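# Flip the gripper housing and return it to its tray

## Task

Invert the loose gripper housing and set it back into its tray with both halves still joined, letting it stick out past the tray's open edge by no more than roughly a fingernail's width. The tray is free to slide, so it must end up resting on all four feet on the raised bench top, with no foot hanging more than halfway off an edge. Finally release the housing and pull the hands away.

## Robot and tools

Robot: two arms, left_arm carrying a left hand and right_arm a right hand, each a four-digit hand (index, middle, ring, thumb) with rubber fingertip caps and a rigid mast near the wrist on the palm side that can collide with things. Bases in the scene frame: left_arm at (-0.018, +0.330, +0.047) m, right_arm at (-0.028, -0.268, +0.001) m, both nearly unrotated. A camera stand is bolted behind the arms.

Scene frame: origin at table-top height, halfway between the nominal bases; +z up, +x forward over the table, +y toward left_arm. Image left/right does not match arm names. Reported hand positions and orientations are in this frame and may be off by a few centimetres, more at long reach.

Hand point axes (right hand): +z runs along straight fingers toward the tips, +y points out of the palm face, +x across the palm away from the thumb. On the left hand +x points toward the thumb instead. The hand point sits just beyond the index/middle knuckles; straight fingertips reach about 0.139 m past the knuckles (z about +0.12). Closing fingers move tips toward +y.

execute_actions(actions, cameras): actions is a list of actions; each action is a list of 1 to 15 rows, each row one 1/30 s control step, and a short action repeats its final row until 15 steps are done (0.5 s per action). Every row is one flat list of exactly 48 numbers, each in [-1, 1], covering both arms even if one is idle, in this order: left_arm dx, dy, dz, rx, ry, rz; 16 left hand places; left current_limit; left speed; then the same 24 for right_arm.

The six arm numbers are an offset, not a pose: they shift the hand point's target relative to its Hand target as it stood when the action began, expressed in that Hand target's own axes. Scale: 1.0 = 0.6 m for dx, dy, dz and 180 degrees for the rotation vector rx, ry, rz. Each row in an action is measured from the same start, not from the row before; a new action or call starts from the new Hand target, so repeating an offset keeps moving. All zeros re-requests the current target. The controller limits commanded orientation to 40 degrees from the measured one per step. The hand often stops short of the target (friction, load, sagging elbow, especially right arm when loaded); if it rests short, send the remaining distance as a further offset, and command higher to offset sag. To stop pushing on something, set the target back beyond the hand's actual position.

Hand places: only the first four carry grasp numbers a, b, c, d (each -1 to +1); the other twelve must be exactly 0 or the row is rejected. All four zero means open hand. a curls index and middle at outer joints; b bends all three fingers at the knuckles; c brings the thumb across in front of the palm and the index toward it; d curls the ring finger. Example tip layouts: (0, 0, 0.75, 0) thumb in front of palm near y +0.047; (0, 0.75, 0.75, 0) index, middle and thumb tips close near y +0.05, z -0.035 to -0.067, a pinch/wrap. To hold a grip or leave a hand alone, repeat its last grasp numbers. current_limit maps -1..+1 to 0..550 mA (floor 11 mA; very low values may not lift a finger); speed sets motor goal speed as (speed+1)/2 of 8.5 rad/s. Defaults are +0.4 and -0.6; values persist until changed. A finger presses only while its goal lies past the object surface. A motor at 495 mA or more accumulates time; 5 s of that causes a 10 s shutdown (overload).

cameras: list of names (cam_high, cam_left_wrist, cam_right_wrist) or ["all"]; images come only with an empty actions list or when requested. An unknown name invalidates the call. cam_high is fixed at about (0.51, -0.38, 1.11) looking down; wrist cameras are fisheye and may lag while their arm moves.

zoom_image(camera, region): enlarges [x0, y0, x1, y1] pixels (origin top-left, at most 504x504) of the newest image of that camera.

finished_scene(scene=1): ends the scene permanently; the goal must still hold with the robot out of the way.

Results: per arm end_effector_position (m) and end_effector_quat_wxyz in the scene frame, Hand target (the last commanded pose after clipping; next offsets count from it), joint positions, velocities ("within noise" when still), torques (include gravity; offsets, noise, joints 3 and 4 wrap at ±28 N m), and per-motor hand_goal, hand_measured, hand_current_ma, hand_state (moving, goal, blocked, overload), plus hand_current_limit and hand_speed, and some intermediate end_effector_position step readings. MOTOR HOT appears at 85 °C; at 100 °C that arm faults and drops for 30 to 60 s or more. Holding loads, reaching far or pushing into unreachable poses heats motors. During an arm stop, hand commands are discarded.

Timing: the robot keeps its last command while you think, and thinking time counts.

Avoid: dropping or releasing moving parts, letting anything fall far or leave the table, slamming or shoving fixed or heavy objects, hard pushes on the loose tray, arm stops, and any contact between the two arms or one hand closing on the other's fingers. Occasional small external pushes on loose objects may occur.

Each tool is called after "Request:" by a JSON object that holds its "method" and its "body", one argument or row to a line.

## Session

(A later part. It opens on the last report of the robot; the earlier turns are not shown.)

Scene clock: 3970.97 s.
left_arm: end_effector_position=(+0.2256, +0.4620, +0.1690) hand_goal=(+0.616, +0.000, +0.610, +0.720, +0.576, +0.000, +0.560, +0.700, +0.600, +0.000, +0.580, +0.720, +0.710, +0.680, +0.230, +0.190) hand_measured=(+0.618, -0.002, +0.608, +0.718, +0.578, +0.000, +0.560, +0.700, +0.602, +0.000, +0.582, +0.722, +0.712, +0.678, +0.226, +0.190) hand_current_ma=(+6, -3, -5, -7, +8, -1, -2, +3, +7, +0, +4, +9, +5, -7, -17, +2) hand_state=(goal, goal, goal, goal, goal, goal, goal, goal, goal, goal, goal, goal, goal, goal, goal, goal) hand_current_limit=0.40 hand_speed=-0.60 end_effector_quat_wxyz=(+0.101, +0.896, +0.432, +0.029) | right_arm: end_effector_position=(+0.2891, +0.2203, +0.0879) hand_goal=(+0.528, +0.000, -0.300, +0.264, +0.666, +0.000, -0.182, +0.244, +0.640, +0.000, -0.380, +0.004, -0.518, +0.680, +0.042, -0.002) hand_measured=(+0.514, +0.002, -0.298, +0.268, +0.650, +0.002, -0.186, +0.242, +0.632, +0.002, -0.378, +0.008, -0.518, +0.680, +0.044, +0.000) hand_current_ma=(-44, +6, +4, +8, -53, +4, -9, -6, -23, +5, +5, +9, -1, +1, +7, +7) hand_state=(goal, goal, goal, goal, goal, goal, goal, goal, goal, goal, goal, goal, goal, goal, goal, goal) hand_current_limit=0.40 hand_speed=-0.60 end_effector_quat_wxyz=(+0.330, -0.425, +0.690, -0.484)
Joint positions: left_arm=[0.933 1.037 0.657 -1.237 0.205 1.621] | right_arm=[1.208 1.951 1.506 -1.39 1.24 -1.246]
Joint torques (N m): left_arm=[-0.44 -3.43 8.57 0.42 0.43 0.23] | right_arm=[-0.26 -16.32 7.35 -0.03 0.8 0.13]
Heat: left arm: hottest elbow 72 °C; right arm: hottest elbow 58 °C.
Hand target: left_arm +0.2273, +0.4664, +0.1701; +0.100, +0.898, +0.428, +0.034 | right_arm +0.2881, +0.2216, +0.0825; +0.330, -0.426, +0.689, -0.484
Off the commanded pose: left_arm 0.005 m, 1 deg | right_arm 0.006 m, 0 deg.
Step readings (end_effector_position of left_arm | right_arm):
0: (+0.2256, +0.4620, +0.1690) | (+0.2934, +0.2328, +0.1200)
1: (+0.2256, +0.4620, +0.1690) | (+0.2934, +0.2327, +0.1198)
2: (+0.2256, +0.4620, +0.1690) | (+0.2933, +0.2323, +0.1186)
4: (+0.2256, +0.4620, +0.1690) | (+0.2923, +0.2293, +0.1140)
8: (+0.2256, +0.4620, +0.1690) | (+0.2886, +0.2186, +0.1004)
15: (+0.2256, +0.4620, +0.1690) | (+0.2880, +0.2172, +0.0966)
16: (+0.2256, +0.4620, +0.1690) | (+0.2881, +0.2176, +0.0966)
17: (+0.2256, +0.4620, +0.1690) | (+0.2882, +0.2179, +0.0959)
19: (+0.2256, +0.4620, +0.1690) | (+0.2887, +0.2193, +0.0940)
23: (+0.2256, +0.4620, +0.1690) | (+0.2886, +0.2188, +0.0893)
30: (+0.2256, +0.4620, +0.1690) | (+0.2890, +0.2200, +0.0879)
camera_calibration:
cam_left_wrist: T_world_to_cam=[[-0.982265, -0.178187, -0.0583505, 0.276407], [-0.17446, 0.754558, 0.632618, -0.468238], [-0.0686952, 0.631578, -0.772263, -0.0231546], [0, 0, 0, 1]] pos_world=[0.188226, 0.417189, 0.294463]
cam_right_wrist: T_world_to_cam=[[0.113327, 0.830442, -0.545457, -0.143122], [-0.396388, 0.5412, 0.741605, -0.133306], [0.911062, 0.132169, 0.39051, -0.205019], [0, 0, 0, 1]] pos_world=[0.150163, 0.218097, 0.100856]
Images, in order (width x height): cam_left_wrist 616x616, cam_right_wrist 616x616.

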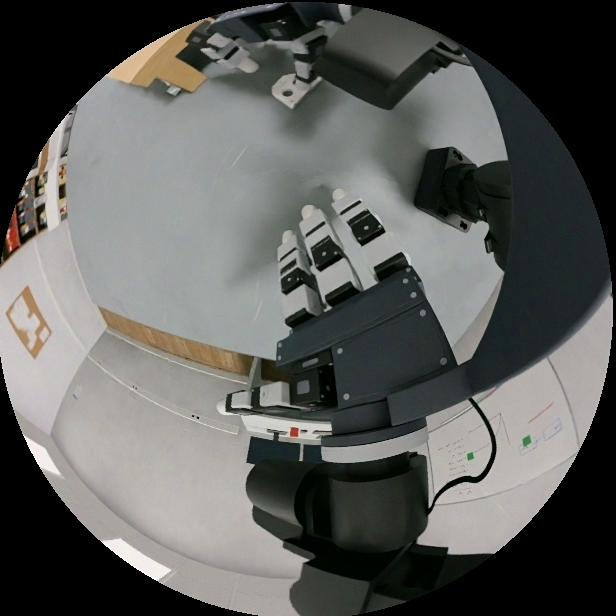

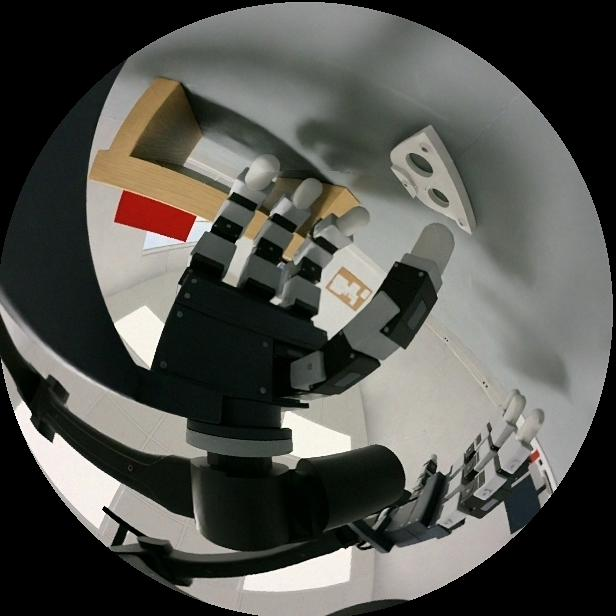

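Request:
{"method": "execute_actions", "body": {
  "actions": [
    [[0,0,0,0,0,0,0,0.1,0,0,0,0,0,0,0,0,0,0,0,0,0,0,0.4,-0.6,0.0138,0.007,-0.0214,0,0,0,0.47,0.05,0.75,0.6,0,0,0,0,0,0,0,0,0,0,0,0,0.4,-0.6]],
    [[0,0,0,0,0,0,0,0.1,0,0,0,0,0,0,0,0,0,0,0,0,0,0,0.4,-0.6,0,0.015,0.005,0,0,0,0.47,0.05,0.75,0.6,0,0,0,0,0,0,0,0,0,0,0,0,0.4,-0.6]]
  ],
  "cameras": ["cam_right_wrist","cam_left_wrist"]
}}

Request:
{"method": "zoom_image", "body": {
  "camera": "cam_right_wrist",
  "region": [290, 20, 590, 320]
}}

Request:
{"method": "zoom_image", "body": {
  "camera": "cam_left_wrist",
  "region": [170, 0, 370, 200]
}}

Scene clock: 3985.70 s.
left_arm: end_effector_position=(+0.2256, +0.4620, +0.1690) hand_goal=(+0.616, +0.000, +0.610, +0.720, +0.576, +0.000, +0.560, +0.700, +0.600, +0.000, +0.580, +0.720, +0.710, +0.680, +0.230, +0.190) hand_measured=(+0.618, -0.002, +0.608, +0.718, +0.578, +0.000, +0.560, +0.700, +0.602, +0.000, +0.582, +0.722, +0.712, +0.678, +0.226, +0.190) hand_current_ma=(+6, -3, -5, -7, +8, -1, -2, +3, +7, +0, +4, +9, +5, -7, -17, +2) hand_state=(goal, goal, goal, goal, goal, goal, goal, goal, goal, goal, goal, goal, goal, goal, goal, goal) hand_current_limit=0.40 hand_speed=-0.60 end_effector_quat_wxyz=(+0.101, +0.896, +0.432, +0.029) | right_arm: end_effector_position=(+0.2743, +0.2207, +0.0846) hand_goal=(+0.528, +0.000, -0.300, +0.264, +0.666, +0.000, -0.182, +0.244, +0.640, +0.000, -0.380, +0.004, -0.518, +0.680, +0.042, -0.002) hand_measured=(+0.514, +0.002, -0.298, +0.268, +0.650, +0.002, -0.186, +0.242, +0.632, +0.002, -0.378, +0.008, -0.518, +0.680, +0.044, +0.000) hand_current_ma=(-44, +6, +4, +8, -53, +4, -9, -6, -23, +5, +5, +9, -1, +1, +6, +7) hand_state=(goal, goal, goal, goal, goal, goal, goal, goal, goal, goal, goal, goal, goal, goal, goal, goal) hand_current_limit=0.40 hand_speed=-0.60 end_effector_quat_wxyz=(+0.334, -0.423, +0.691, -0.481)
Joint positions: left_arm=[0.933 1.037 0.657 -1.237 0.205 1.621] | right_arm=[1.234 1.951 1.492 -1.43 1.234 -1.178]
Joint torques (N m): left_arm=[-0.03 -3.37 8.58 0.46 0.43 0.27] | right_arm=[-0.79 -15.27 6.98 -0.29 0.73 0.18]
Heat: left arm: hottest elbow 69 °C; right arm: hottest elbow 55 °C.
Hand target: left_arm +0.2273, +0.4664, +0.1701; +0.100, +0.898, +0.428, +0.034 | right_arm +0.2726, +0.2201, +0.0727; +0.330, -0.426, +0.689, -0.484
Off the commanded pose: left_arm 0.005 m, 1 deg | right_arm 0.012 m, 1 deg.
Step readings (end_effector_position of left_arm | right_arm):
0: (+0.2256, +0.4620, +0.1690) | (+0.2891, +0.2204, +0.0879)
1: (+0.2256, +0.4620, +0.1690) | (+0.2891, +0.2204, +0.0879)
2: (+0.2256, +0.4620, +0.1690) | (+0.2885, +0.2206, +0.0877)
4: (+0.2256, +0.4620, +0.1690) | (+0.2865, +0.2200, +0.0867)
8: (+0.2256, +0.4620, +0.1690) | (+0.2796, +0.2179, +0.0839)
15: (+0.2256, +0.4620, +0.1690) | (+0.2738, +0.2199, +0.0843)
16: (+0.2256, +0.4620, +0.1690) | (+0.2739, +0.2199, +0.0843)
17: (+0.2256, +0.4620, +0.1690) | (+0.2739, +0.2200, +0.0844)
19: (+0.2256, +0.4620, +0.1690) | (+0.2740, +0.2202, +0.0844)
23: (+0.2256, +0.4620, +0.1690) | (+0.2742, +0.2205, +0.0845)
30: (+0.2256, +0.4620, +0.1690) | (+0.2743, +0.2206, +0.0846)
camera_calibration:
cam_left_wrist: T_world_to_cam=[[-0.982265, -0.178187, -0.0583505, 0.276407], [-0.17446, 0.754558, 0.632618, -0.468238], [-0.0686952, 0.631578, -0.772263, -0.0231546], [0, 0, 0, 1]] pos_world=[0.188226, 0.417189, 0.294463]
cam_right_wrist: T_world_to_cam=[[0.112958, 0.836009, -0.536963, -0.145389], [-0.400754, 0.532848, 0.745299, -0.134131], [0.909196, 0.131003, 0.395223, -0.189939], [0, 0, 0, 1]] pos_world=[0.135361, 0.2179, 0.0969673]
Images, in order (width x height): cam_left_wrist 616x616, cam_right_wrist 616x616.

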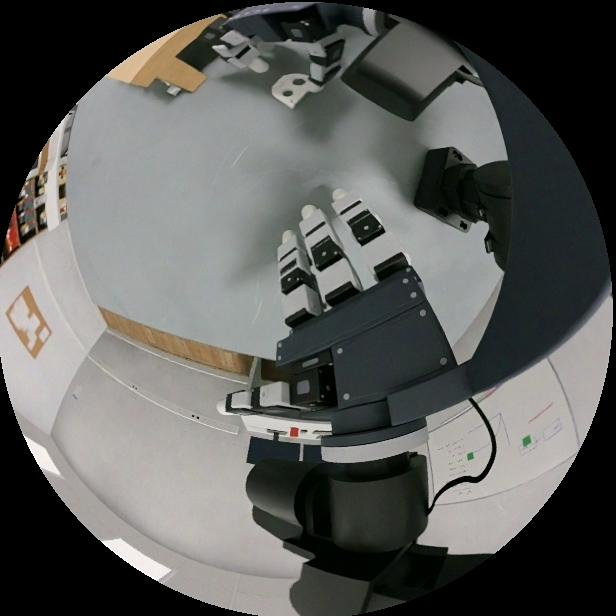

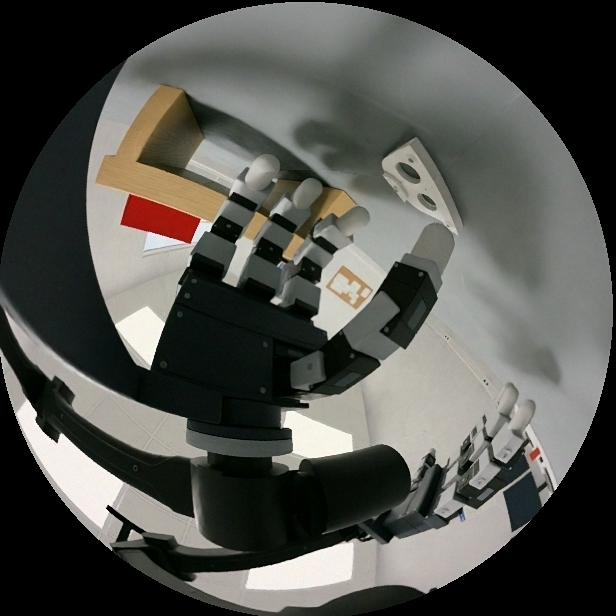

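Scaled by 1.680 from the camera's 616x616 image, which has a finer 880x880 frame.

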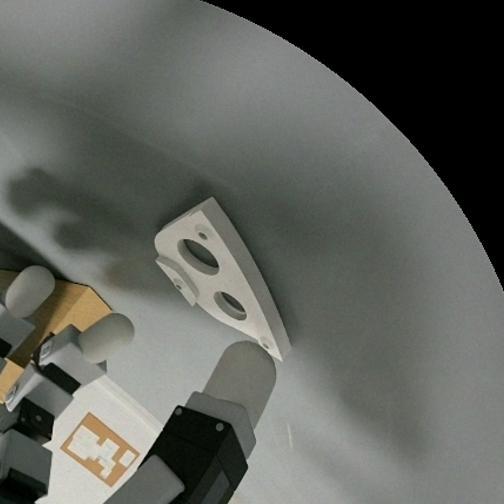

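Scaled by 2.520 from the camera's 616x616 image, which has a finer 880x880 frame.

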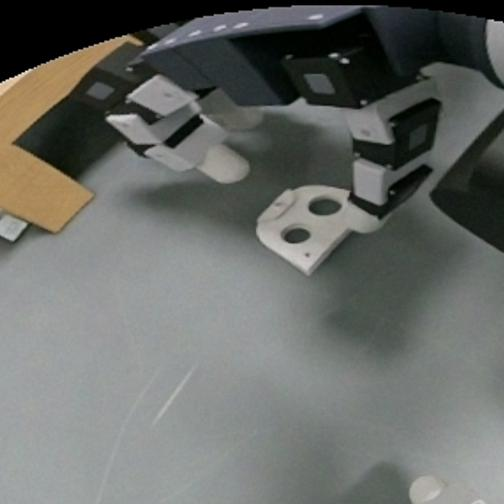

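Request:
{"method": "execute_actions", "body": {
  "actions": [
    [[0,0,0,0,0,0,0,0.1,0,0,0,0,0,0,0,0,0,0,0,0,0,0,0.4,-0.6,0.0142,0.0192,-0.001,0,0,0,0.47,0.05,0.75,0.6,0,0,0,0,0,0,0,0,0,0,0,0,0.4,-0.6]]
  ],
  "cameras": ["cam_right_wrist","cam_left_wrist"]
}}

Request:
{"method": "zoom_image", "body": {
  "camera": "cam_right_wrist",
  "region": [290, 20, 590, 320]
}}

Request:
{"method": "zoom_image", "body": {
  "camera": "cam_left_wrist",
  "region": [190, 10, 350, 170]
}}

Scene clock: 3995.87 s.
left_arm: end_effector_position=(+0.2256, +0.4620, +0.1690) hand_goal=(+0.616, +0.000, +0.610, +0.720, +0.576, +0.000, +0.560, +0.700, +0.600, +0.000, +0.580, +0.720, +0.710, +0.680, +0.230, +0.190) hand_measured=(+0.618, -0.002, +0.608, +0.718, +0.578, +0.000, +0.560, +0.700, +0.602, +0.000, +0.582, +0.722, +0.712, +0.678, +0.226, +0.190) hand_current_ma=(+6, -3, -5, -7, +8, -1, -2, +3, +7, +0, +4, +9, +5, -7, -17, +2) hand_state=(goal, goal, goal, goal, goal, goal, goal, goal, goal, goal, goal, goal, goal, goal, goal, goal) hand_current_limit=0.40 hand_speed=-0.60 end_effector_quat_wxyz=(+0.101, +0.896, +0.432, +0.029) | right_arm: end_effector_position=(+0.2681, +0.2113, +0.0704) hand_goal=(+0.528, +0.000, -0.300, +0.264, +0.666, +0.000, -0.182, +0.244, +0.640, +0.000, -0.380, +0.004, -0.518, +0.680, +0.042, -0.002) hand_measured=(+0.514, +0.002, -0.298, +0.268, +0.650, +0.002, -0.186, +0.242, +0.632, +0.002, -0.378, +0.008, -0.518, +0.680, +0.044, +0.000) hand_current_ma=(-44, +6, +4, +8, -53, +4, -9, -6, -23, +5, +5, +9, -1, +1, +6, +7) hand_state=(goal, goal, goal, goal, goal, goal, goal, goal, goal, goal, goal, goal, goal, goal, goal, goal) hand_current_limit=0.40 hand_speed=-0.60 end_effector_quat_wxyz=(+0.329, -0.425, +0.690, -0.485)
Joint positions: left_arm=[0.933 1.037 0.657 -1.237 0.205 1.621] | right_arm=[1.239 1.955 1.454 -1.425 1.23 -1.151]
Joint torques (N m): left_arm=[-0.38 -4.25 8.59 0.44 0.42 0.22] | right_arm=[-0.44 -15.21 7.08 -0.18 0.74 0.17]
Heat: left arm: hottest elbow 67 °C; right arm: hottest elbow 55 °C.
Hand target: left_arm +0.2273, +0.4664, +0.1701; +0.100, +0.898, +0.428, +0.034 | right_arm +0.2654, +0.2145, +0.0616; +0.330, -0.426, +0.689, -0.484
Off the commanded pose: left_arm 0.005 m, 1 deg | right_arm 0.010 m, 0 deg.
Step readings (end_effector_position of left_arm | right_arm):
0: (+0.2256, +0.4620, +0.1690) | (+0.2743, +0.2207, +0.0846)
1: (+0.2256, +0.4620, +0.1690) | (+0.2742, +0.2204, +0.0844)
2: (+0.2256, +0.4620, +0.1690) | (+0.2740, +0.2197, +0.0835)
4: (+0.2256, +0.4620, +0.1690) | (+0.2726, +0.2171, +0.0802)
8: (+0.2256, +0.4620, +0.1690) | (+0.2690, +0.2107, +0.0722)
15: (+0.2256, +0.4620, +0.1690) | (+0.2682, +0.2111, +0.0704)
camera_calibration:
cam_left_wrist: T_world_to_cam=[[-0.982265, -0.178187, -0.0583505, 0.276407], [-0.17446, 0.754558, 0.632618, -0.468238], [-0.0686952, 0.631578, -0.772263, -0.0231546], [0, 0, 0, 1]] pos_world=[0.188226, 0.417189, 0.294463]
cam_right_wrist: T_world_to_cam=[[0.113879, 0.829574, -0.546661, -0.142769], [-0.39558, 0.542604, 0.741011, -0.124236], [0.911344, 0.131863, 0.389954, -0.177816], [0, 0, 0, 1]] pos_world=[0.129164, 0.209296, 0.083354]
Images, in order (width x height): cam_left_wrist 616x616, cam_right_wrist 616x616.

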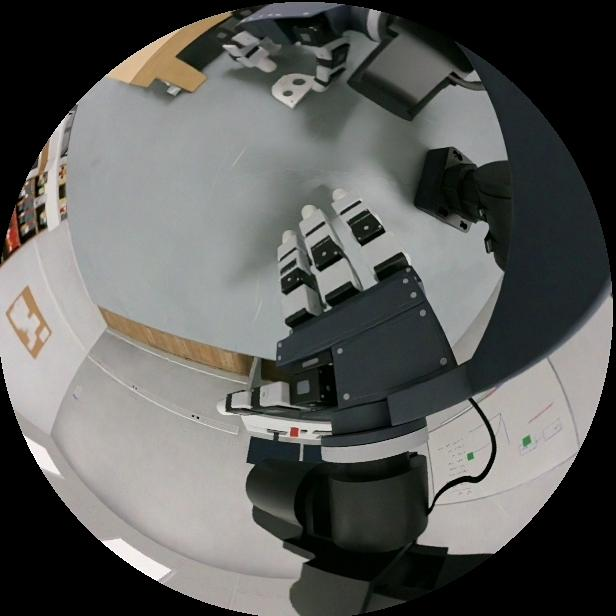

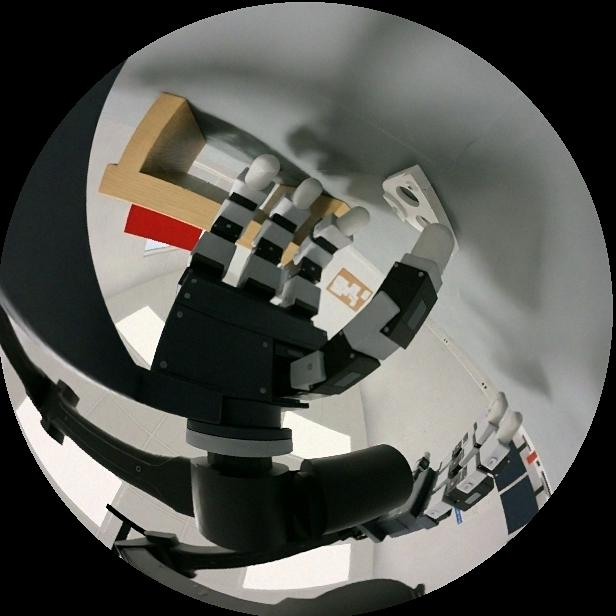

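Scaled by 1.680 from the camera's 616x616 image, which has a finer 880x880 frame.

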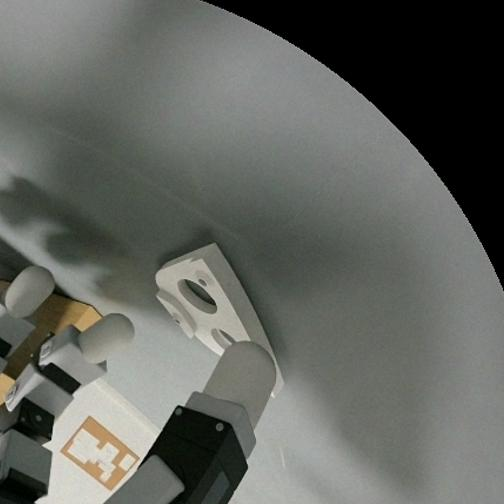

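Scaled by 3.150 from the camera's 616x616 image, which has a finer 880x880 frame.

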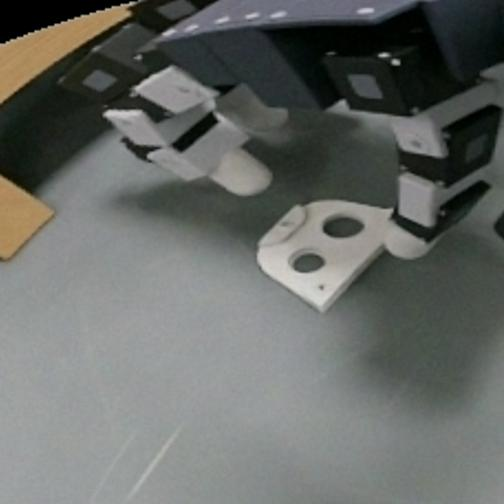

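Request:
{"method": "execute_actions", "body": {
  "actions": [],
  "cameras": ["cam_right_wrist","cam_high"]
}}

Scene clock: 4020.47 s.
left_arm: end_effector_position=(+0.2256, +0.4620, +0.1690) hand_goal=(+0.616, +0.000, +0.610, +0.720, +0.576, +0.000, +0.560, +0.700, +0.600, +0.000, +0.580, +0.720, +0.710, +0.680, +0.230, +0.190) hand_measured=(+0.618, -0.002, +0.608, +0.718, +0.578, +0.000, +0.560, +0.700, +0.602, +0.000, +0.582, +0.722, +0.712, +0.678, +0.226, +0.190) hand_current_ma=(+6, -3, -5, -7, +8, -1, -2, +3, +7, +0, +4, +9, +5, -7, -17, +2) hand_state=(goal, goal, goal, goal, goal, goal, goal, goal, goal, goal, goal, goal, goal, goal, goal, goal) hand_current_limit=0.40 hand_speed=-0.60 end_effector_quat_wxyz=(+0.101, +0.896, +0.432, +0.029) | right_arm: end_effector_position=(+0.2681, +0.2114, +0.0704) hand_goal=(+0.528, +0.000, -0.300, +0.264, +0.666, +0.000, -0.182, +0.244, +0.640, +0.000, -0.380, +0.004, -0.518, +0.680, +0.042, -0.002) hand_measured=(+0.514, +0.002, -0.298, +0.268, +0.650, +0.002, -0.186, +0.242, +0.632, +0.002, -0.378, +0.008, -0.518, +0.680, +0.044, +0.000) hand_current_ma=(-44, +6, +4, +8, -53, +4, -9, -6, -23, +5, +5, +9, -1, +1, +6, +7) hand_state=(goal, goal, goal, goal, goal, goal, goal, goal, goal, goal, goal, goal, goal, goal, goal, goal) hand_current_limit=0.40 hand_speed=-0.60 end_effector_quat_wxyz=(+0.329, -0.425, +0.690, -0.485)
Joint positions: left_arm=[0.933 1.037 0.657 -1.237 0.205 1.621] | right_arm=[1.239 1.955 1.454 -1.425 1.23 -1.151]
Joint velocities: within noise
Joint torques (N m): left_arm=[-0.91 -4.01 8.59 0.44 0.47 0.23] | right_arm=[-0.26 -15.09 7.23 -0.16 0.72 0.2]
Heat: left arm: hottest elbow 65 °C; right arm: hottest elbow 53 °C.
Hand target: left_arm +0.2273, +0.4664, +0.1701; +0.100, +0.898, +0.428, +0.034 | right_arm +0.2654, +0.2145, +0.0616; +0.330, -0.426, +0.689, -0.484
Off the commanded pose: left_arm 0.005 m, 1 deg | right_arm 0.010 m, 0 deg.
camera_calibration:
cam_right_wrist: T_world_to_cam=[[0.114171, 0.829924, -0.546068, -0.14293], [-0.395711, 0.542167, 0.741261, -0.124149], [0.911251, 0.131455, 0.39031, -0.177748], [0, 0, 0, 1]] pos_world=[0.129164, 0.209296, 0.0833548]
Images, in order (width x height): cam_high 672x504, cam_right_wrist 616x616.

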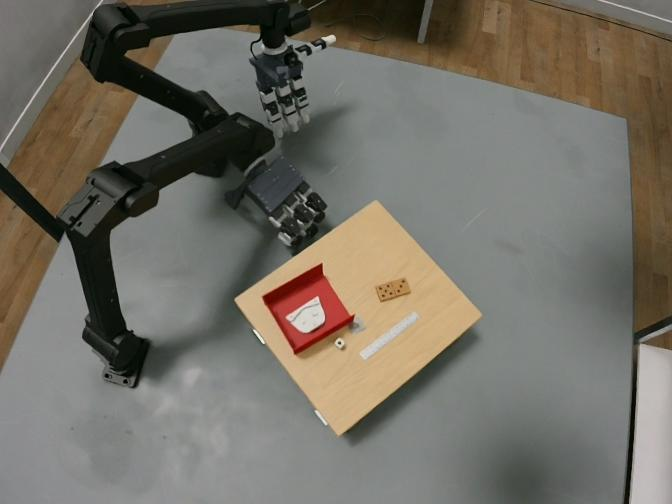

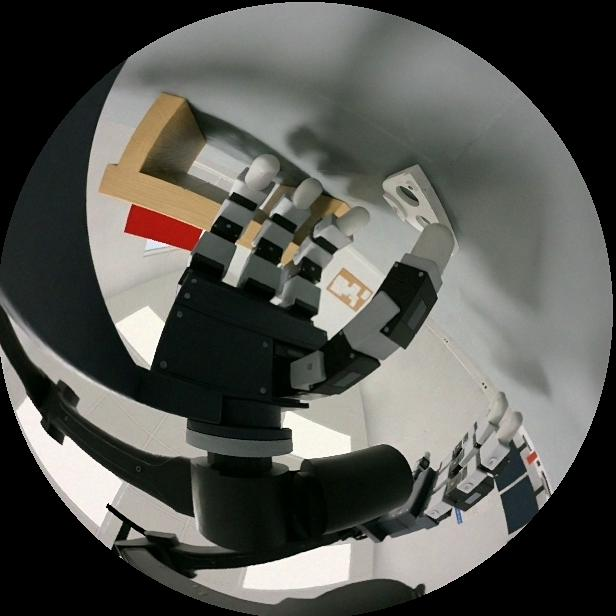

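Request:
{"method": "zoom_image", "body": {
  "camera": "cam_right_wrist",
  "region": [300, 120, 500, 320]
}}

Request:
{"method": "zoom_image", "body": {
  "camera": "cam_high",
  "region": [220, 140, 380, 260]
}}

Scaled by 2.520 from the camera's 616x616 image, which has a finer 880x880 frame.

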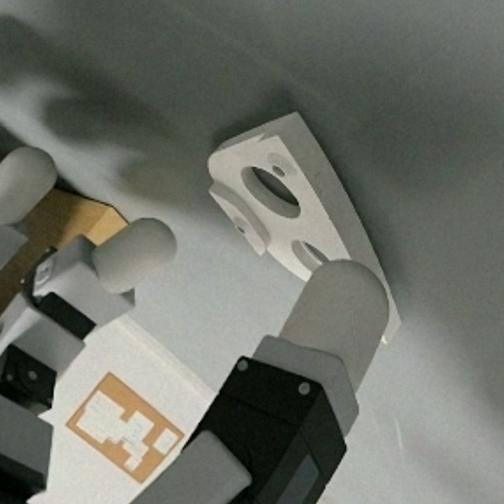

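Scaled by 3.150 from the camera's 672x504 image, which has a finer 960x720 frame.

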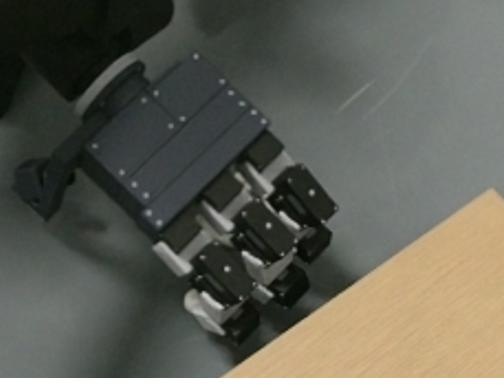

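Request:
{"method": "zoom_image", "body": {
  "camera": "cam_right_wrist",
  "region": [370, 155, 470, 255]
}}

Scaled by 5.040 from the camera's 616x616 image, which has a finer 880x880 frame.

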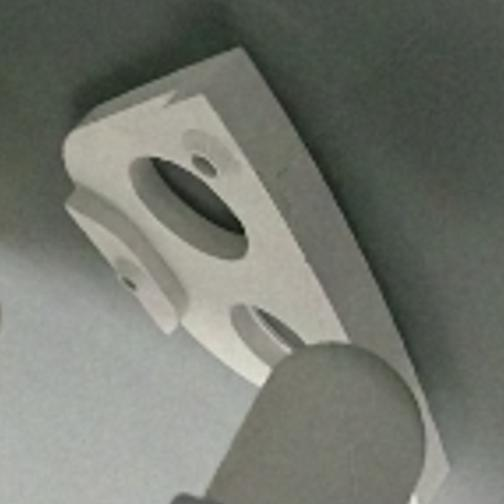

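Request:
{"method": "execute_actions", "body": {
  "actions": [
    [[0.0139,-0.0463,-0.0144,-0.0008,0.0072,-0.034,0,0.1,0,0,0,0,0,0,0,0,0,0,0,0,0,0,0.4,-0.6,0,-0.0475,-0.0155,0,0,0,0.47,0.05,0.75,0.6,0,0,0,0,0,0,0,0,0,0,0,0,0.4,-0.6]],
    [[0.0139,-0.0463,-0.0144,-0.0008,0.0072,-0.034,0,0.1,0,0,0,0,0,0,0,0,0,0,0,0,0,0,0.4,-0.6,0,-0.0475,-0.0155,0,0,0,0.47,0.05,0.75,0.6,0,0,0,0,0,0,0,0,0,0,0,0,0.4,-0.6]],
    [[0.0139,-0.0463,-0.0144,-0.0008,0.0072,-0.034,0,0.1,0,0,0,0,0,0,0,0,0,0,0,0,0,0,0.4,-0.6,0,-0.0475,-0.0155,0,0,0,0.47,0.05,0.75,0.6,0,0,0,0,0,0,0,0,0,0,0,0,0.4,-0.6]],
    [[0.0139,-0.0463,-0.0144,-0.0008,0.0072,-0.034,0,0.1,0,0,0,0,0,0,0,0,0,0,0,0,0,0,0.4,-0.6,0,-0.0158,-0.0052,0,0,0,0.47,0.05,0.75,0.6,0,0,0,0,0,0,0,0,0,0,0,0,0.4,-0.6]],
    [[0.0139,-0.0463,-0.0144,-0.0008,0.0072,-0.034,0,0.1,0,0,0,0,0,0,0,0,0,0,0,0,0,0,0.4,-0.6,0,0,0,0,0,0,0.47,0.05,0.75,0.6,0,0,0,0,0,0,0,0,0,0,0,0,0.4,-0.6]],
    [[0.0139,-0.0463,-0.0144,-0.0008,0.0072,-0.034,0,0.1,0,0,0,0,0,0,0,0,0,0,0,0,0,0,0.4,-0.6,0,0,0,0,0,0,0.47,0.05,0.75,0.6,0,0,0,0,0,0,0,0,0,0,0,0,0.4,-0.6]],
    [[0.0139,-0.0463,-0.0144,-0.0008,0.0072,-0.034,0,0.1,0,0,0,0,0,0,0,0,0,0,0,0,0,0,0.4,-0.6,0,0,0,0,0,0,0.47,0.05,0.75,0.6,0,0,0,0,0,0,0,0,0,0,0,0,0.4,-0.6]],
    [[0.0139,-0.0463,-0.0144,-0.0008,0.0072,-0.034,0,0.1,0,0,0,0,0,0,0,0,0,0,0,0,0,0,0.4,-0.6,0,0,0,0,0,0,0.47,0.05,0.75,0.6,0,0,0,0,0,0,0,0,0,0,0,0,0.4,-0.6]]
  ],
  "cameras": ["cam_high"]
}}

Scene clock: 4211.00 s.
left_arm: end_effector_position=(+0.0359, +0.5876, +0.1763) hand_goal=(+0.616, +0.000, +0.610, +0.720, +0.576, +0.000, +0.560, +0.700, +0.600, +0.000, +0.580, +0.720, +0.710, +0.680, +0.230, +0.190) hand_measured=(+0.618, -0.002, +0.608, +0.718, +0.578, +0.000, +0.560, +0.700, +0.602, +0.000, +0.582, +0.722, +0.712, +0.678, +0.226, +0.190) hand_current_ma=(+6, -3, -5, -7, +9, -1, -2, +3, +8, +0, +4, +9, +6, -7, -17, +2) hand_state=(goal, goal, goal, goal, goal, goal, goal, goal, goal, goal, goal, goal, goal, goal, goal, goal) hand_current_limit=0.40 hand_speed=-0.60 end_effector_quat_wxyz=(+0.089, +0.627, +0.771, +0.061) | right_arm: end_effector_position=(+0.2629, +0.1948, +0.1344) hand_goal=(+0.528, +0.000, -0.300, +0.264, +0.666, +0.000, -0.182, +0.244, +0.640, +0.000, -0.380, +0.004, -0.518, +0.680, +0.042, -0.002) hand_measured=(+0.514, +0.002, -0.298, +0.268, +0.650, +0.002, -0.186, +0.242, +0.632, +0.002, -0.378, +0.008, -0.518, +0.680, +0.044, +0.000) hand_current_ma=(-44, +6, +4, +8, -53, +4, -9, -6, -23, +5, +5, +9, -1, +1, +6, +7) hand_state=(goal, goal, goal, goal, goal, goal, goal, goal, goal, goal, goal, goal, goal, goal, goal, goal) hand_current_limit=0.40 hand_speed=-0.60 end_effector_quat_wxyz=(+0.309, -0.439, +0.678, -0.502)
Joint positions: left_arm=[1.825 1.002 0.657 -1.299 0.203 1.639] | right_arm=[1.239 1.877 1.512 -1.627 1.23 -1.151]
Joint torques (N m): left_arm=[-0.32 -4.31 10.35 -0.17 0.38 0.3] | right_arm=[-0.15 -17.79 11.22 -1.13 0.72 0.16]
Heat: left arm: hottest elbow 61 °C; right arm: hottest elbow 49 °C.
Hand target: left_arm +0.0322, +0.5954, +0.1900; +0.075, +0.633, +0.767, +0.072 | right_arm +0.2639, +0.2105, +0.1613; +0.330, -0.426, +0.689, -0.484
Off the commanded pose: left_arm 0.016 m, 2 deg | right_arm 0.031 m, 4 deg.
Step readings (end_effector_position of left_arm | right_arm):
0: (+0.2256, +0.4620, +0.1690) | (+0.2681, +0.2114, +0.0704)
1: (+0.2255, +0.4622, +0.1690) | (+0.2681, +0.2114, +0.0704)
2: (+0.2249, +0.4634, +0.1692) | (+0.2681, +0.2113, +0.0704)
4: (+0.2209, +0.4706, +0.1693) | (+0.2675, +0.2095, +0.0706)
8: (+0.2115, +0.4852, +0.1691) | (+0.2663, +0.2054, +0.0710)
15: (+0.2096, +0.4880, +0.1690) | (+0.2656, +0.2032, +0.0713)
16: (+0.2094, +0.4883, +0.1690) | (+0.2655, +0.2030, +0.0715)
17: (+0.2083, +0.4899, +0.1691) | (+0.2653, +0.2022, +0.0722)
19: (+0.2042, +0.4958, +0.1694) | (+0.2643, +0.1992, +0.0754)
23: (+0.1934, +0.5091, +0.1691) | (+0.2631, +0.1954, +0.0878)
30: (+0.1907, +0.5116, +0.1691) | (+0.2637, +0.1973, +0.1017)
31: (+0.1906, +0.5117, +0.1691) | (+0.2637, +0.1972, +0.1019)
32: (+0.1893, +0.5131, +0.1692) | (+0.2635, +0.1965, +0.1023)
34: (+0.1842, +0.5178, +0.1694) | (+0.2628, +0.1944, +0.1046)
38: (+0.1718, +0.5294, +0.1692) | (+0.2627, +0.1939, +0.1152)
45: (+0.1688, +0.5314, +0.1692) | (+0.2635, +0.1967, +0.1301)
46: (+0.1686, +0.5314, +0.1692) | (+0.2635, +0.1967, +0.1304)
47: (+0.1670, +0.5327, +0.1693) | (+0.2634, +0.1964, +0.1306)
49: (+0.1616, +0.5369, +0.1700) | (+0.2631, +0.1952, +0.1311)
53: (+0.1481, +0.5470, +0.1710) | (+0.2630, +0.1949, +0.1330)
60: (+0.1448, +0.5485, +0.1711) | (+0.2630, +0.1951, +0.1344)
61: (+0.1445, +0.5485, +0.1711) | (+0.2630, +0.1950, +0.1344)
62: (+0.1430, +0.5496, +0.1711) | (+0.2630, +0.1950, +0.1344)
64: (+0.1370, +0.5532, +0.1717) | (+0.2630, +0.1949, +0.1344)
68: (+0.1225, +0.5619, +0.1723) | (+0.2630, +0.1949, +0.1344)
75: (+0.1192, +0.5629, +0.1724) | (+0.2629, +0.1948, +0.1344)
76: (+0.1189, +0.5629, +0.1724) | (+0.2629, +0.1948, +0.1344)
77: (+0.1172, +0.5637, +0.1725) | (+0.2629, +0.1948, +0.1344)
79: (+0.1108, +0.5668, +0.1730) | (+0.2629, +0.1948, +0.1344)
83: (+0.0956, +0.5737, +0.1736) | (+0.2629, +0.1948, +0.1344)
90: (+0.0922, +0.5742, +0.1738) | (+0.2629, +0.1948, +0.1344)
91: (+0.0919, +0.5744, +0.1738) | (+0.2629, +0.1948, +0.1344)
92: (+0.0902, +0.5750, +0.1739) | (+0.2629, +0.1948, +0.1344)
94: (+0.0835, +0.5772, +0.1744) | (+0.2629, +0.1948, +0.1344)
98: (+0.0677, +0.5824, +0.1749) | (+0.2629, +0.1948, +0.1344)
105: (+0.0643, +0.5826, +0.1751) | (+0.2629, +0.1948, +0.1344)
106: (+0.0641, +0.5827, +0.1751) | (+0.2629, +0.1948, +0.1344)
107: (+0.0623, +0.5831, +0.1752) | (+0.2629, +0.1948, +0.1344)
109: (+0.0554, +0.5847, +0.1756) | (+0.2629, +0.1948, +0.1344)
113: (+0.0391, +0.5881, +0.1762) | (+0.2629, +0.1948, +0.1344)
120: (+0.0358, +0.5878, +0.1763) | (+0.2629, +0.1948, +0.1344)
Images, in order (width x height): cam_high 672x504.

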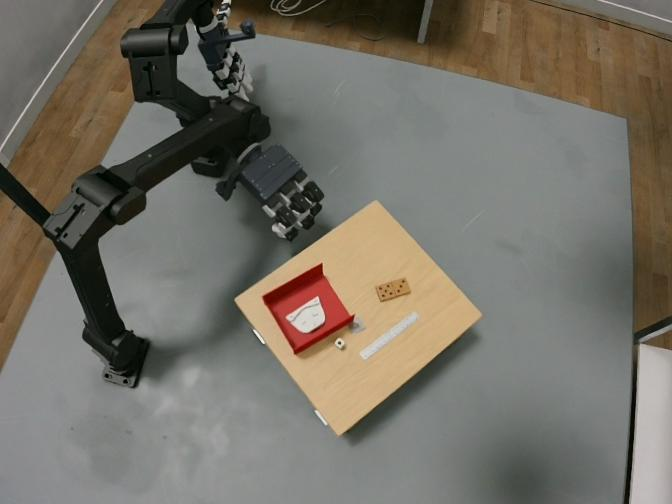

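Request:
{"method": "execute_actions", "body": {
  "actions": [
    [[0,0,0,0,0,0,0,0.1,0,0,0,0,0,0,0,0,0,0,0,0,0,0,0.4,-0.6,-0.0115,-0.0048,0,0,0,-0.0556,0.47,0.05,0.75,0.6,0,0,0,0,0,0,0,0,0,0,0,0,0.4,-0.6]],
    [[0,0,0,0,0,0,0,0.1,0,0,0,0,0,0,0,0,0,0,0,0,0,0,0.4,-0.6,-0.0115,-0.0048,0,0,0,-0.0556,0.47,0.05,0.75,0.6,0,0,0,0,0,0,0,0,0,0,0,0,0.4,-0.6]]
  ],
  "cameras": []
}}

Scene clock: 4223.57 s.
left_arm: end_effector_position=(+0.0358, +0.5875, +0.1763) hand_goal=(+0.616, +0.000, +0.610, +0.720, +0.576, +0.000, +0.560, +0.700, +0.600, +0.000, +0.580, +0.720, +0.710, +0.680, +0.230, +0.190) hand_measured=(+0.618, -0.002, +0.608, +0.718, +0.578, +0.000, +0.560, +0.700, +0.602, +0.000, +0.582, +0.722, +0.712, +0.678, +0.226, +0.190) hand_current_ma=(+6, -3, -5, -7, +9, -1, -2, +3, +8, +0, +4, +9, +6, -7, -17, +2) hand_state=(goal, goal, goal, goal, goal, goal, goal, goal, goal, goal, goal, goal, goal, goal, goal, goal) hand_current_limit=0.40 hand_speed=-0.60 end_effector_quat_wxyz=(+0.088, +0.628, +0.771, +0.061) | right_arm: end_effector_position=(+0.2646, +0.2130, +0.1599) hand_goal=(+0.528, +0.000, -0.300, +0.264, +0.666, +0.000, -0.182, +0.244, +0.640, +0.000, -0.380, +0.004, -0.518, +0.680, +0.042, -0.002) hand_measured=(+0.514, +0.002, -0.298, +0.268, +0.650, +0.002, -0.186, +0.242, +0.632, +0.002, -0.378, +0.008, -0.518, +0.680, +0.044, +0.000) hand_current_ma=(-44, +6, +4, +8, -53, +4, -9, -6, -23, +5, +5, +9, -1, +1, +6, +7) hand_state=(goal, goal, goal, goal, goal, goal, goal, goal, goal, goal, goal, goal, goal, goal, goal, goal) hand_current_limit=0.40 hand_speed=-0.60 end_effector_quat_wxyz=(+0.240, -0.541, +0.601, -0.537)
Joint positions: left_arm=[1.825 1.002 0.657 -1.299 0.203 1.64] | right_arm=[1.238 1.939 1.691 -1.668 1.237 -1.52]
Joint torques (N m): left_arm=[-0.15 -3.72 10.4 -0.05 0.36 0.24] | right_arm=[-1.38 -15.97 11.67 -1.01 0.74 -0.07]
Heat: left arm: hottest elbow 62 °C; right arm: hottest elbow 51 °C.
Hand target: left_arm +0.0322, +0.5954, +0.1900; +0.075, +0.633, +0.767, +0.072 | right_arm +0.2711, +0.2226, +0.1663; +0.241, -0.539, +0.605, -0.534
Off the commanded pose: left_arm 0.016 m, 2 deg | right_arm 0.013 m, 1 deg.
Step readings (end_effector_position of left_arm | right_arm):
0: (+0.0358, +0.5876, +0.1763) | (+0.2629, +0.1948, +0.1344)
1: (+0.0358, +0.5876, +0.1763) | (+0.2630, +0.1950, +0.1348)
2: (+0.0358, +0.5876, +0.1763) | (+0.2629, +0.1950, +0.1363)
4: (+0.0358, +0.5876, +0.1763) | (+0.2629, +0.1964, +0.1421)
8: (+0.0358, +0.5876, +0.1763) | (+0.2655, +0.2057, +0.1590)
15: (+0.0358, +0.5875, +0.1763) | (+0.2649, +0.2071, +0.1635)
16: (+0.0358, +0.5875, +0.1763) | (+0.2647, +0.2067, +0.1629)
17: (+0.0358, +0.5875, +0.1763) | (+0.2644, +0.2064, +0.1622)
19: (+0.0358, +0.5875, +0.1763) | (+0.2647, +0.2088, +0.1615)
23: (+0.0358, +0.5875, +0.1763) | (+0.2664, +0.2160, +0.1603)
30: (+0.0358, +0.5875, +0.1763) | (+0.2650, +0.2141, +0.1588)
No camera images: "cameras" was empty.

Request:
{"method": "execute_actions", "body": {
  "actions": [
    [[0,0,0,0,0,0,0,0.1,0,0,0,0,0,0,0,0,0,0,0,0,0,0,0.4,-0.6,-0.0115,-0.0048,0,0,0,-0.0556,0.47,0.05,0.75,0.6,0,0,0,0,0,0,0,0,0,0,0,0,0.4,-0.6]],
    [[0,0,0,0,0,0,0,0.1,0,0,0,0,0,0,0,0,0,0,0,0,0,0,0.4,-0.6,-0.0115,-0.0048,0,0,0,-0.0556,0.47,0.05,0.75,0.6,0,0,0,0,0,0,0,0,0,0,0,0,0.4,-0.6]],
    [[0,0,0,0,0,0,0,0.1,0,0,0,0,0,0,0,0,0,0,0,0,0,0,0.4,-0.6,-0.0115,-0.0048,0,0,0,-0.0556,0.47,0.05,0.75,0.6,0,0,0,0,0,0,0,0,0,0,0,0,0.4,-0.6]]
  ],
  "cameras": ["all"]
}}

Scene clock: 4235.73 s.
left_arm: end_effector_position=(+0.0358, +0.5875, +0.1763) hand_goal=(+0.616, +0.000, +0.610, +0.720, +0.576, +0.000, +0.560, +0.700, +0.600, +0.000, +0.580, +0.720, +0.710, +0.680, +0.230, +0.190) hand_measured=(+0.618, -0.002, +0.608, +0.718, +0.578, +0.000, +0.560, +0.700, +0.602, +0.000, +0.582, +0.722, +0.712, +0.678, +0.226, +0.190) hand_current_ma=(+6, -3, -5, -7, +9, -1, -2, +3, +8, +0, +4, +9, +6, -7, -17, +2) hand_state=(goal, goal, goal, goal, goal, goal, goal, goal, goal, goal, goal, goal, goal, goal, goal, goal) hand_current_limit=0.40 hand_speed=-0.60 end_effector_quat_wxyz=(+0.088, +0.628, +0.771, +0.061) | right_arm: end_effector_position=(+0.2739, +0.2324, +0.1579) hand_goal=(+0.528, +0.000, -0.300, +0.264, +0.666, +0.000, -0.182, +0.244, +0.640, +0.000, -0.380, +0.004, -0.518, +0.680, +0.042, -0.002) hand_measured=(+0.518, +0.002, -0.298, +0.268, +0.654, +0.002, -0.186, +0.242, +0.632, +0.002, -0.378, +0.008, -0.516, +0.680, +0.044, +0.000) hand_current_ma=(-34, +6, +4, +8, -42, +4, -7, -6, -23, +5, +5, +9, +7, +1, +6, +7) hand_state=(goal, goal, goal, goal, goal, goal, goal, goal, goal, goal, goal, goal, goal, goal, goal, goal) hand_current_limit=0.40 hand_speed=-0.60 end_effector_quat_wxyz=(-0.105, +0.676, -0.444, +0.578)
Joint positions: left_arm=[1.825 1.002 0.657 -1.299 0.203 1.64] | right_arm=[1.234 2.103 1.92 -1.674 1.243 -2.078]
Joint torques (N m): left_arm=[-0.62 -4.66 10.43 -0.29 0.38 0.28] | right_arm=[-1.49 -18.2 11.95 -0.77 0.86 -0.19]
Heat: left arm: hottest elbow 63 °C; right arm: hottest elbow 51 °C.
Hand target: left_arm +0.0322, +0.5954, +0.1900; +0.075, +0.633, +0.767, +0.072 | right_arm +0.2796, +0.2430, +0.1644; -0.094, +0.677, -0.444, +0.579
Off the commanded pose: left_arm 0.016 m, 2 deg | right_arm 0.014 m, 1 deg.
joint sent to its limit (right arm) — joint 4 (wrist pitch), lower limit; joint 6 (wrist roll), lower limit. The joint targets still meet the commanded pose.
Step readings (end_effector_position of left_arm | right_arm):
0: (+0.0358, +0.5875, +0.1763) | (+0.2646, +0.2129, +0.1599)
1: (+0.0358, +0.5875, +0.1763) | (+0.2645, +0.2129, +0.1599)
2: (+0.0358, +0.5875, +0.1763) | (+0.2645, +0.2130, +0.1604)
4: (+0.0358, +0.5875, +0.1763) | (+0.2658, +0.2164, +0.1621)
8: (+0.0358, +0.5875, +0.1763) | (+0.2686, +0.2230, +0.1635)
15: (+0.0358, +0.5875, +0.1763) | (+0.2675, +0.2207, +0.1599)
16: (+0.0358, +0.5875, +0.1763) | (+0.2676, +0.2204, +0.1600)
17: (+0.0358, +0.5875, +0.1763) | (+0.2675, +0.2206, +0.1606)
19: (+0.0358, +0.5875, +0.1763) | (+0.2690, +0.2242, +0.1626)
23: (+0.0358, +0.5875, +0.1763) | (+0.2712, +0.2302, +0.1633)
30: (+0.0358, +0.5875, +0.1763) | (+0.2707, +0.2273, +0.1593)
31: (+0.0358, +0.5875, +0.1763) | (+0.2706, +0.2271, +0.1592)
32: (+0.0358, +0.5875, +0.1763) | (+0.2707, +0.2274, +0.1599)
34: (+0.0358, +0.5875, +0.1763) | (+0.2723, +0.2310, +0.1617)
38: (+0.0358, +0.5875, +0.1763) | (+0.2747, +0.2359, +0.1621)
45: (+0.0358, +0.5875, +0.1763) | (+0.2742, +0.2334, +0.1575)
camera_calibration:
cam_left_wrist: T_world_to_cam=[[-0.49386, -0.868587, -0.0407236, 0.497821], [-0.693829, 0.365402, 0.62055, -0.351302], [-0.524121, 0.33472, -0.783109, 0.0827606], [0, 0, 0, 1]] pos_world=[0.0454875, 0.533066, 0.303084]
cam_right_wrist: T_world_to_cam=[[-0.297732, 0.2145, -0.930239, 0.203193], [-0.423357, 0.843705, 0.330046, -0.195671], [0.855642, 0.492089, -0.160388, -0.201649], [0, 0, 0, 1]] pos_world=[0.150197, 0.220733, 0.221256]

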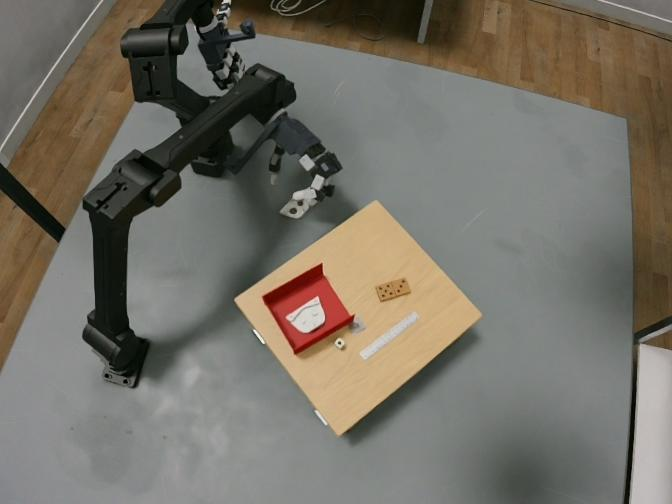

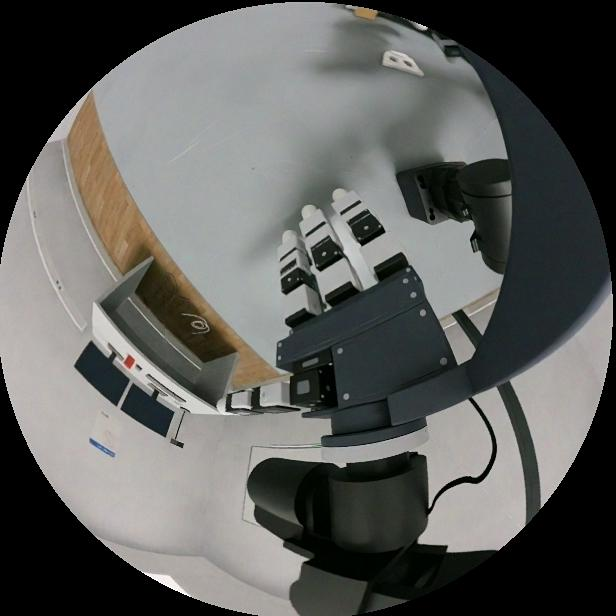

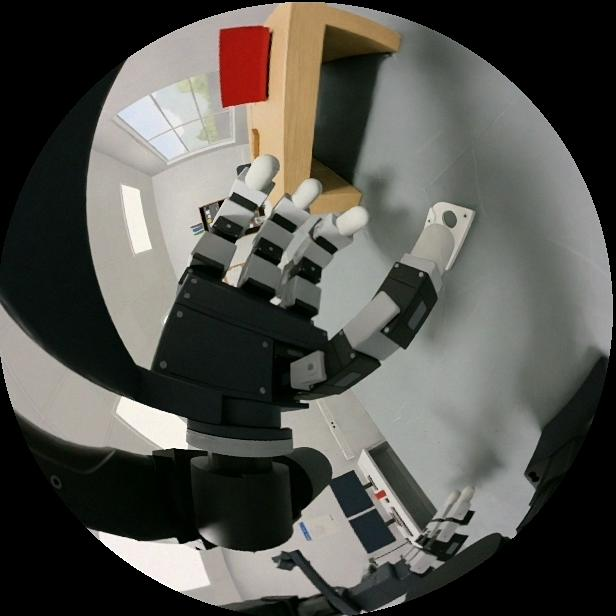

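Request:
{"method": "zoom_image", "body": {
  "camera": "cam_high",
  "region": [240, 130, 400, 250]
}}

Request:
{"method": "zoom_image", "body": {
  "camera": "cam_right_wrist",
  "region": [340, 150, 540, 350]
}}

Scaled by 3.150 from the camera's 672x504 image, which has a finer 960x720 frame.

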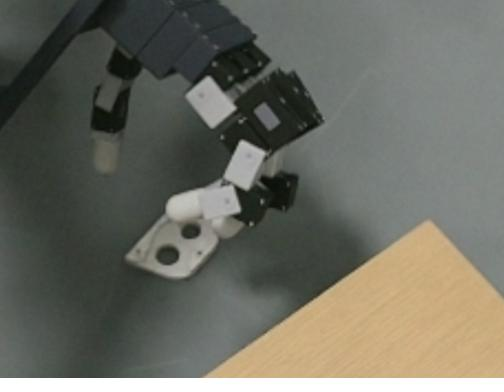

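Scaled by 2.520 from the camera's 616x616 image, which has a finer 880x880 frame.

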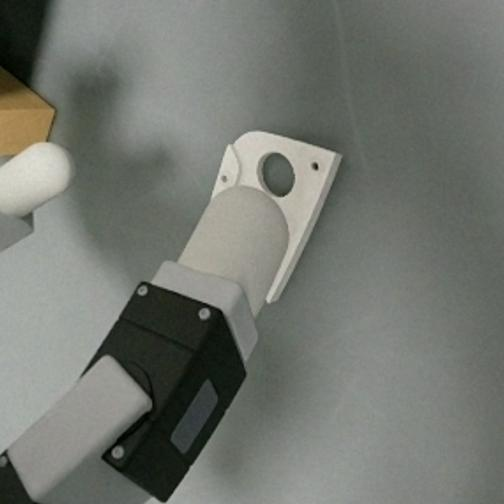

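Request:
{"method": "execute_actions", "body": {
  "actions": [
    [[0,0,0,0,0,0,0,0.1,0,0,0,0,0,0,0,0,0,0,0,0,0,0,0.4,-0.6,-0.0167,-0.022,0.0095,0,0,0,0.47,0.05,0.75,0.6,0,0,0,0,0,0,0,0,0,0,0,0,0.4,-0.6]],
    [[0,0,0,0,0,0,0,0.1,0,0,0,0,0,0,0,0,0,0,0,0,0,0,0.4,-0.6,-0.0115,-0.027,-0.0012,0.0345,0.0362,0,0.47,0.05,0.75,0.6,0,0,0,0,0,0,0,0,0,0,0,0,0.4,-0.6]],
    [[0,0,0,0,0,0,0,0.1,0,0,0,0,0,0,0,0,0,0,0,0,0,0,0.4,-0.6,0,0,0,0,0,0,0.47,0.05,0.75,0.6,0,0,0,0,0,0,0,0,0,0,0,0,0.4,-0.6]]
  ],
  "cameras": ["cam_high","cam_right_wrist"]
}}

Scene clock: 4268.37 s.
left_arm: end_effector_position=(+0.0358, +0.5875, +0.1763) hand_goal=(+0.616, +0.000, +0.610, +0.720, +0.576, +0.000, +0.560, +0.700, +0.600, +0.000, +0.580, +0.720, +0.710, +0.680, +0.230, +0.190) hand_measured=(+0.618, -0.002, +0.608, +0.718, +0.578, +0.000, +0.560, +0.700, +0.602, +0.000, +0.582, +0.722, +0.712, +0.678, +0.226, +0.190) hand_current_ma=(+6, -3, -5, -7, +9, -1, -2, +3, +8, +0, +4, +9, +6, -7, -17, +2) hand_state=(goal, goal, goal, goal, goal, goal, goal, goal, goal, goal, goal, goal, goal, goal, goal, goal) hand_current_limit=0.40 hand_speed=-0.60 end_effector_quat_wxyz=(+0.088, +0.628, +0.771, +0.061) | right_arm: end_effector_position=(+0.2980, +0.2578, +0.1637) hand_goal=(+0.528, +0.000, -0.300, +0.264, +0.666, +0.000, -0.182, +0.244, +0.640, +0.000, -0.380, +0.004, -0.518, +0.680, +0.042, -0.002) hand_measured=(+0.518, +0.002, -0.298, +0.268, +0.654, +0.002, -0.186, +0.242, +0.632, +0.002, -0.378, +0.008, -0.514, +0.680, +0.044, +0.000) hand_current_ma=(-31, +6, +4, +8, -39, +4, -7, -6, -23, +5, +5, +9, +8, +1, +5, +7) hand_state=(goal, goal, goal, goal, goal, goal, goal, goal, goal, goal, goal, goal, goal, goal, goal, goal) hand_current_limit=0.40 hand_speed=-0.60 end_effector_quat_wxyz=(-0.140, +0.646, -0.411, +0.628)
Joint positions: left_arm=[1.825 1.002 0.657 -1.299 0.203 1.64] | right_arm=[1.239 2.177 2.008 -1.674 1.392 -2.079]
Joint torques (N m): left_arm=[-1.14 -4.66 10.47 -0.34 0.41 0.29] | right_arm=[-0.79 -18.96 12.23 -0.79 0.91 -0.15]
Heat: left arm: hottest elbow 64 °C; right arm: hottest elbow 54 °C.
Hand target: left_arm +0.0322, +0.5954, +0.1900; +0.075, +0.633, +0.767, +0.072 | right_arm +0.2993, +0.2706, +0.1700; -0.106, +0.637, -0.417, +0.639
Off the commanded pose: left_arm 0.016 m, 2 deg | right_arm 0.014 m, 4 deg.
joint sent to its limit (right arm) — joint 4 (wrist pitch), lower limit; joint 6 (wrist roll), lower limit. The joint targets are off in orientation, not in position.
Step readings (end_effector_position of left_arm | right_arm):
0: (+0.0358, +0.5875, +0.1763) | (+0.2739, +0.2324, +0.1579)
1: (+0.0358, +0.5875, +0.1763) | (+0.2740, +0.2326, +0.1582)
2: (+0.0358, +0.5875, +0.1763) | (+0.2745, +0.2336, +0.1587)
4: (+0.0358, +0.5875, +0.1763) | (+0.2770, +0.2378, +0.1602)
8: (+0.0358, +0.5875, +0.1763) | (+0.2816, +0.2453, +0.1620)
15: (+0.0358, +0.5875, +0.1763) | (+0.2838, +0.2461, +0.1600)
16: (+0.0358, +0.5875, +0.1763) | (+0.2844, +0.2462, +0.1604)
17: (+0.0358, +0.5875, +0.1763) | (+0.2878, +0.2463, +0.1625)
19: (+0.0358, +0.5875, +0.1763) | (+0.2946, +0.2491, +0.1675)
23: (+0.0358, +0.5875, +0.1763) | (+0.3006, +0.2543, +0.1697)
30: (+0.0358, +0.5875, +0.1763) | (+0.2990, +0.2570, +0.1639)
31: (+0.0358, +0.5875, +0.1763) | (+0.2991, +0.2570, +0.1638)
32: (+0.0358, +0.5875, +0.1763) | (+0.2985, +0.2574, +0.1635)
34: (+0.0358, +0.5875, +0.1763) | (+0.2981, +0.2576, +0.1637)
38: (+0.0358, +0.5875, +0.1763) | (+0.2980, +0.2578, +0.1637)
45: (+0.0358, +0.5875, +0.1763) | (+0.2980, +0.2578, +0.1637)
camera_calibration:
cam_right_wrist: T_world_to_cam=[[-0.173316, 0.174625, -0.969261, 0.189946], [-0.502844, 0.830522, 0.239544, -0.166869], [0.846823, 0.528904, -0.0561335, -0.25766], [0, 0, 0, 1]] pos_world=[0.167204, 0.241696, 0.209617]
Images, in order (width x height): cam_high 672x504, cam_right_wrist 616x616.

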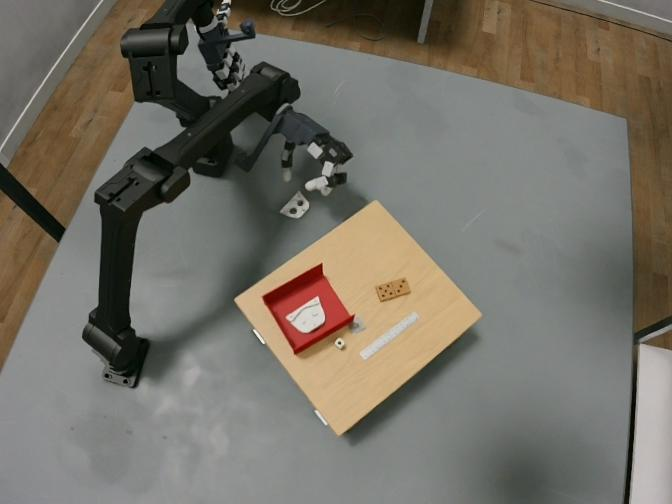

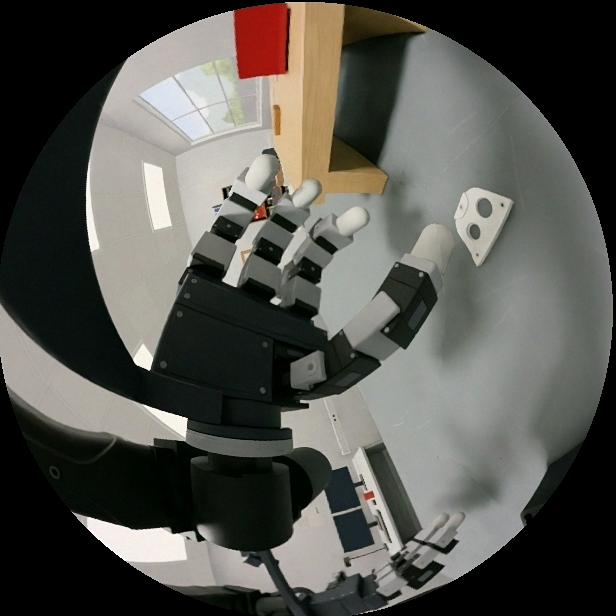

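Request:
{"method": "zoom_image", "body": {
  "camera": "cam_right_wrist",
  "region": [400, 160, 540, 300]
}}

Scaled by 3.600 from the camera's 616x616 image, which has a finer 880x880 frame.

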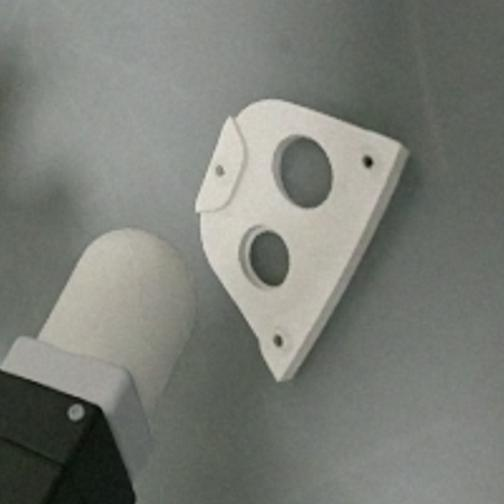

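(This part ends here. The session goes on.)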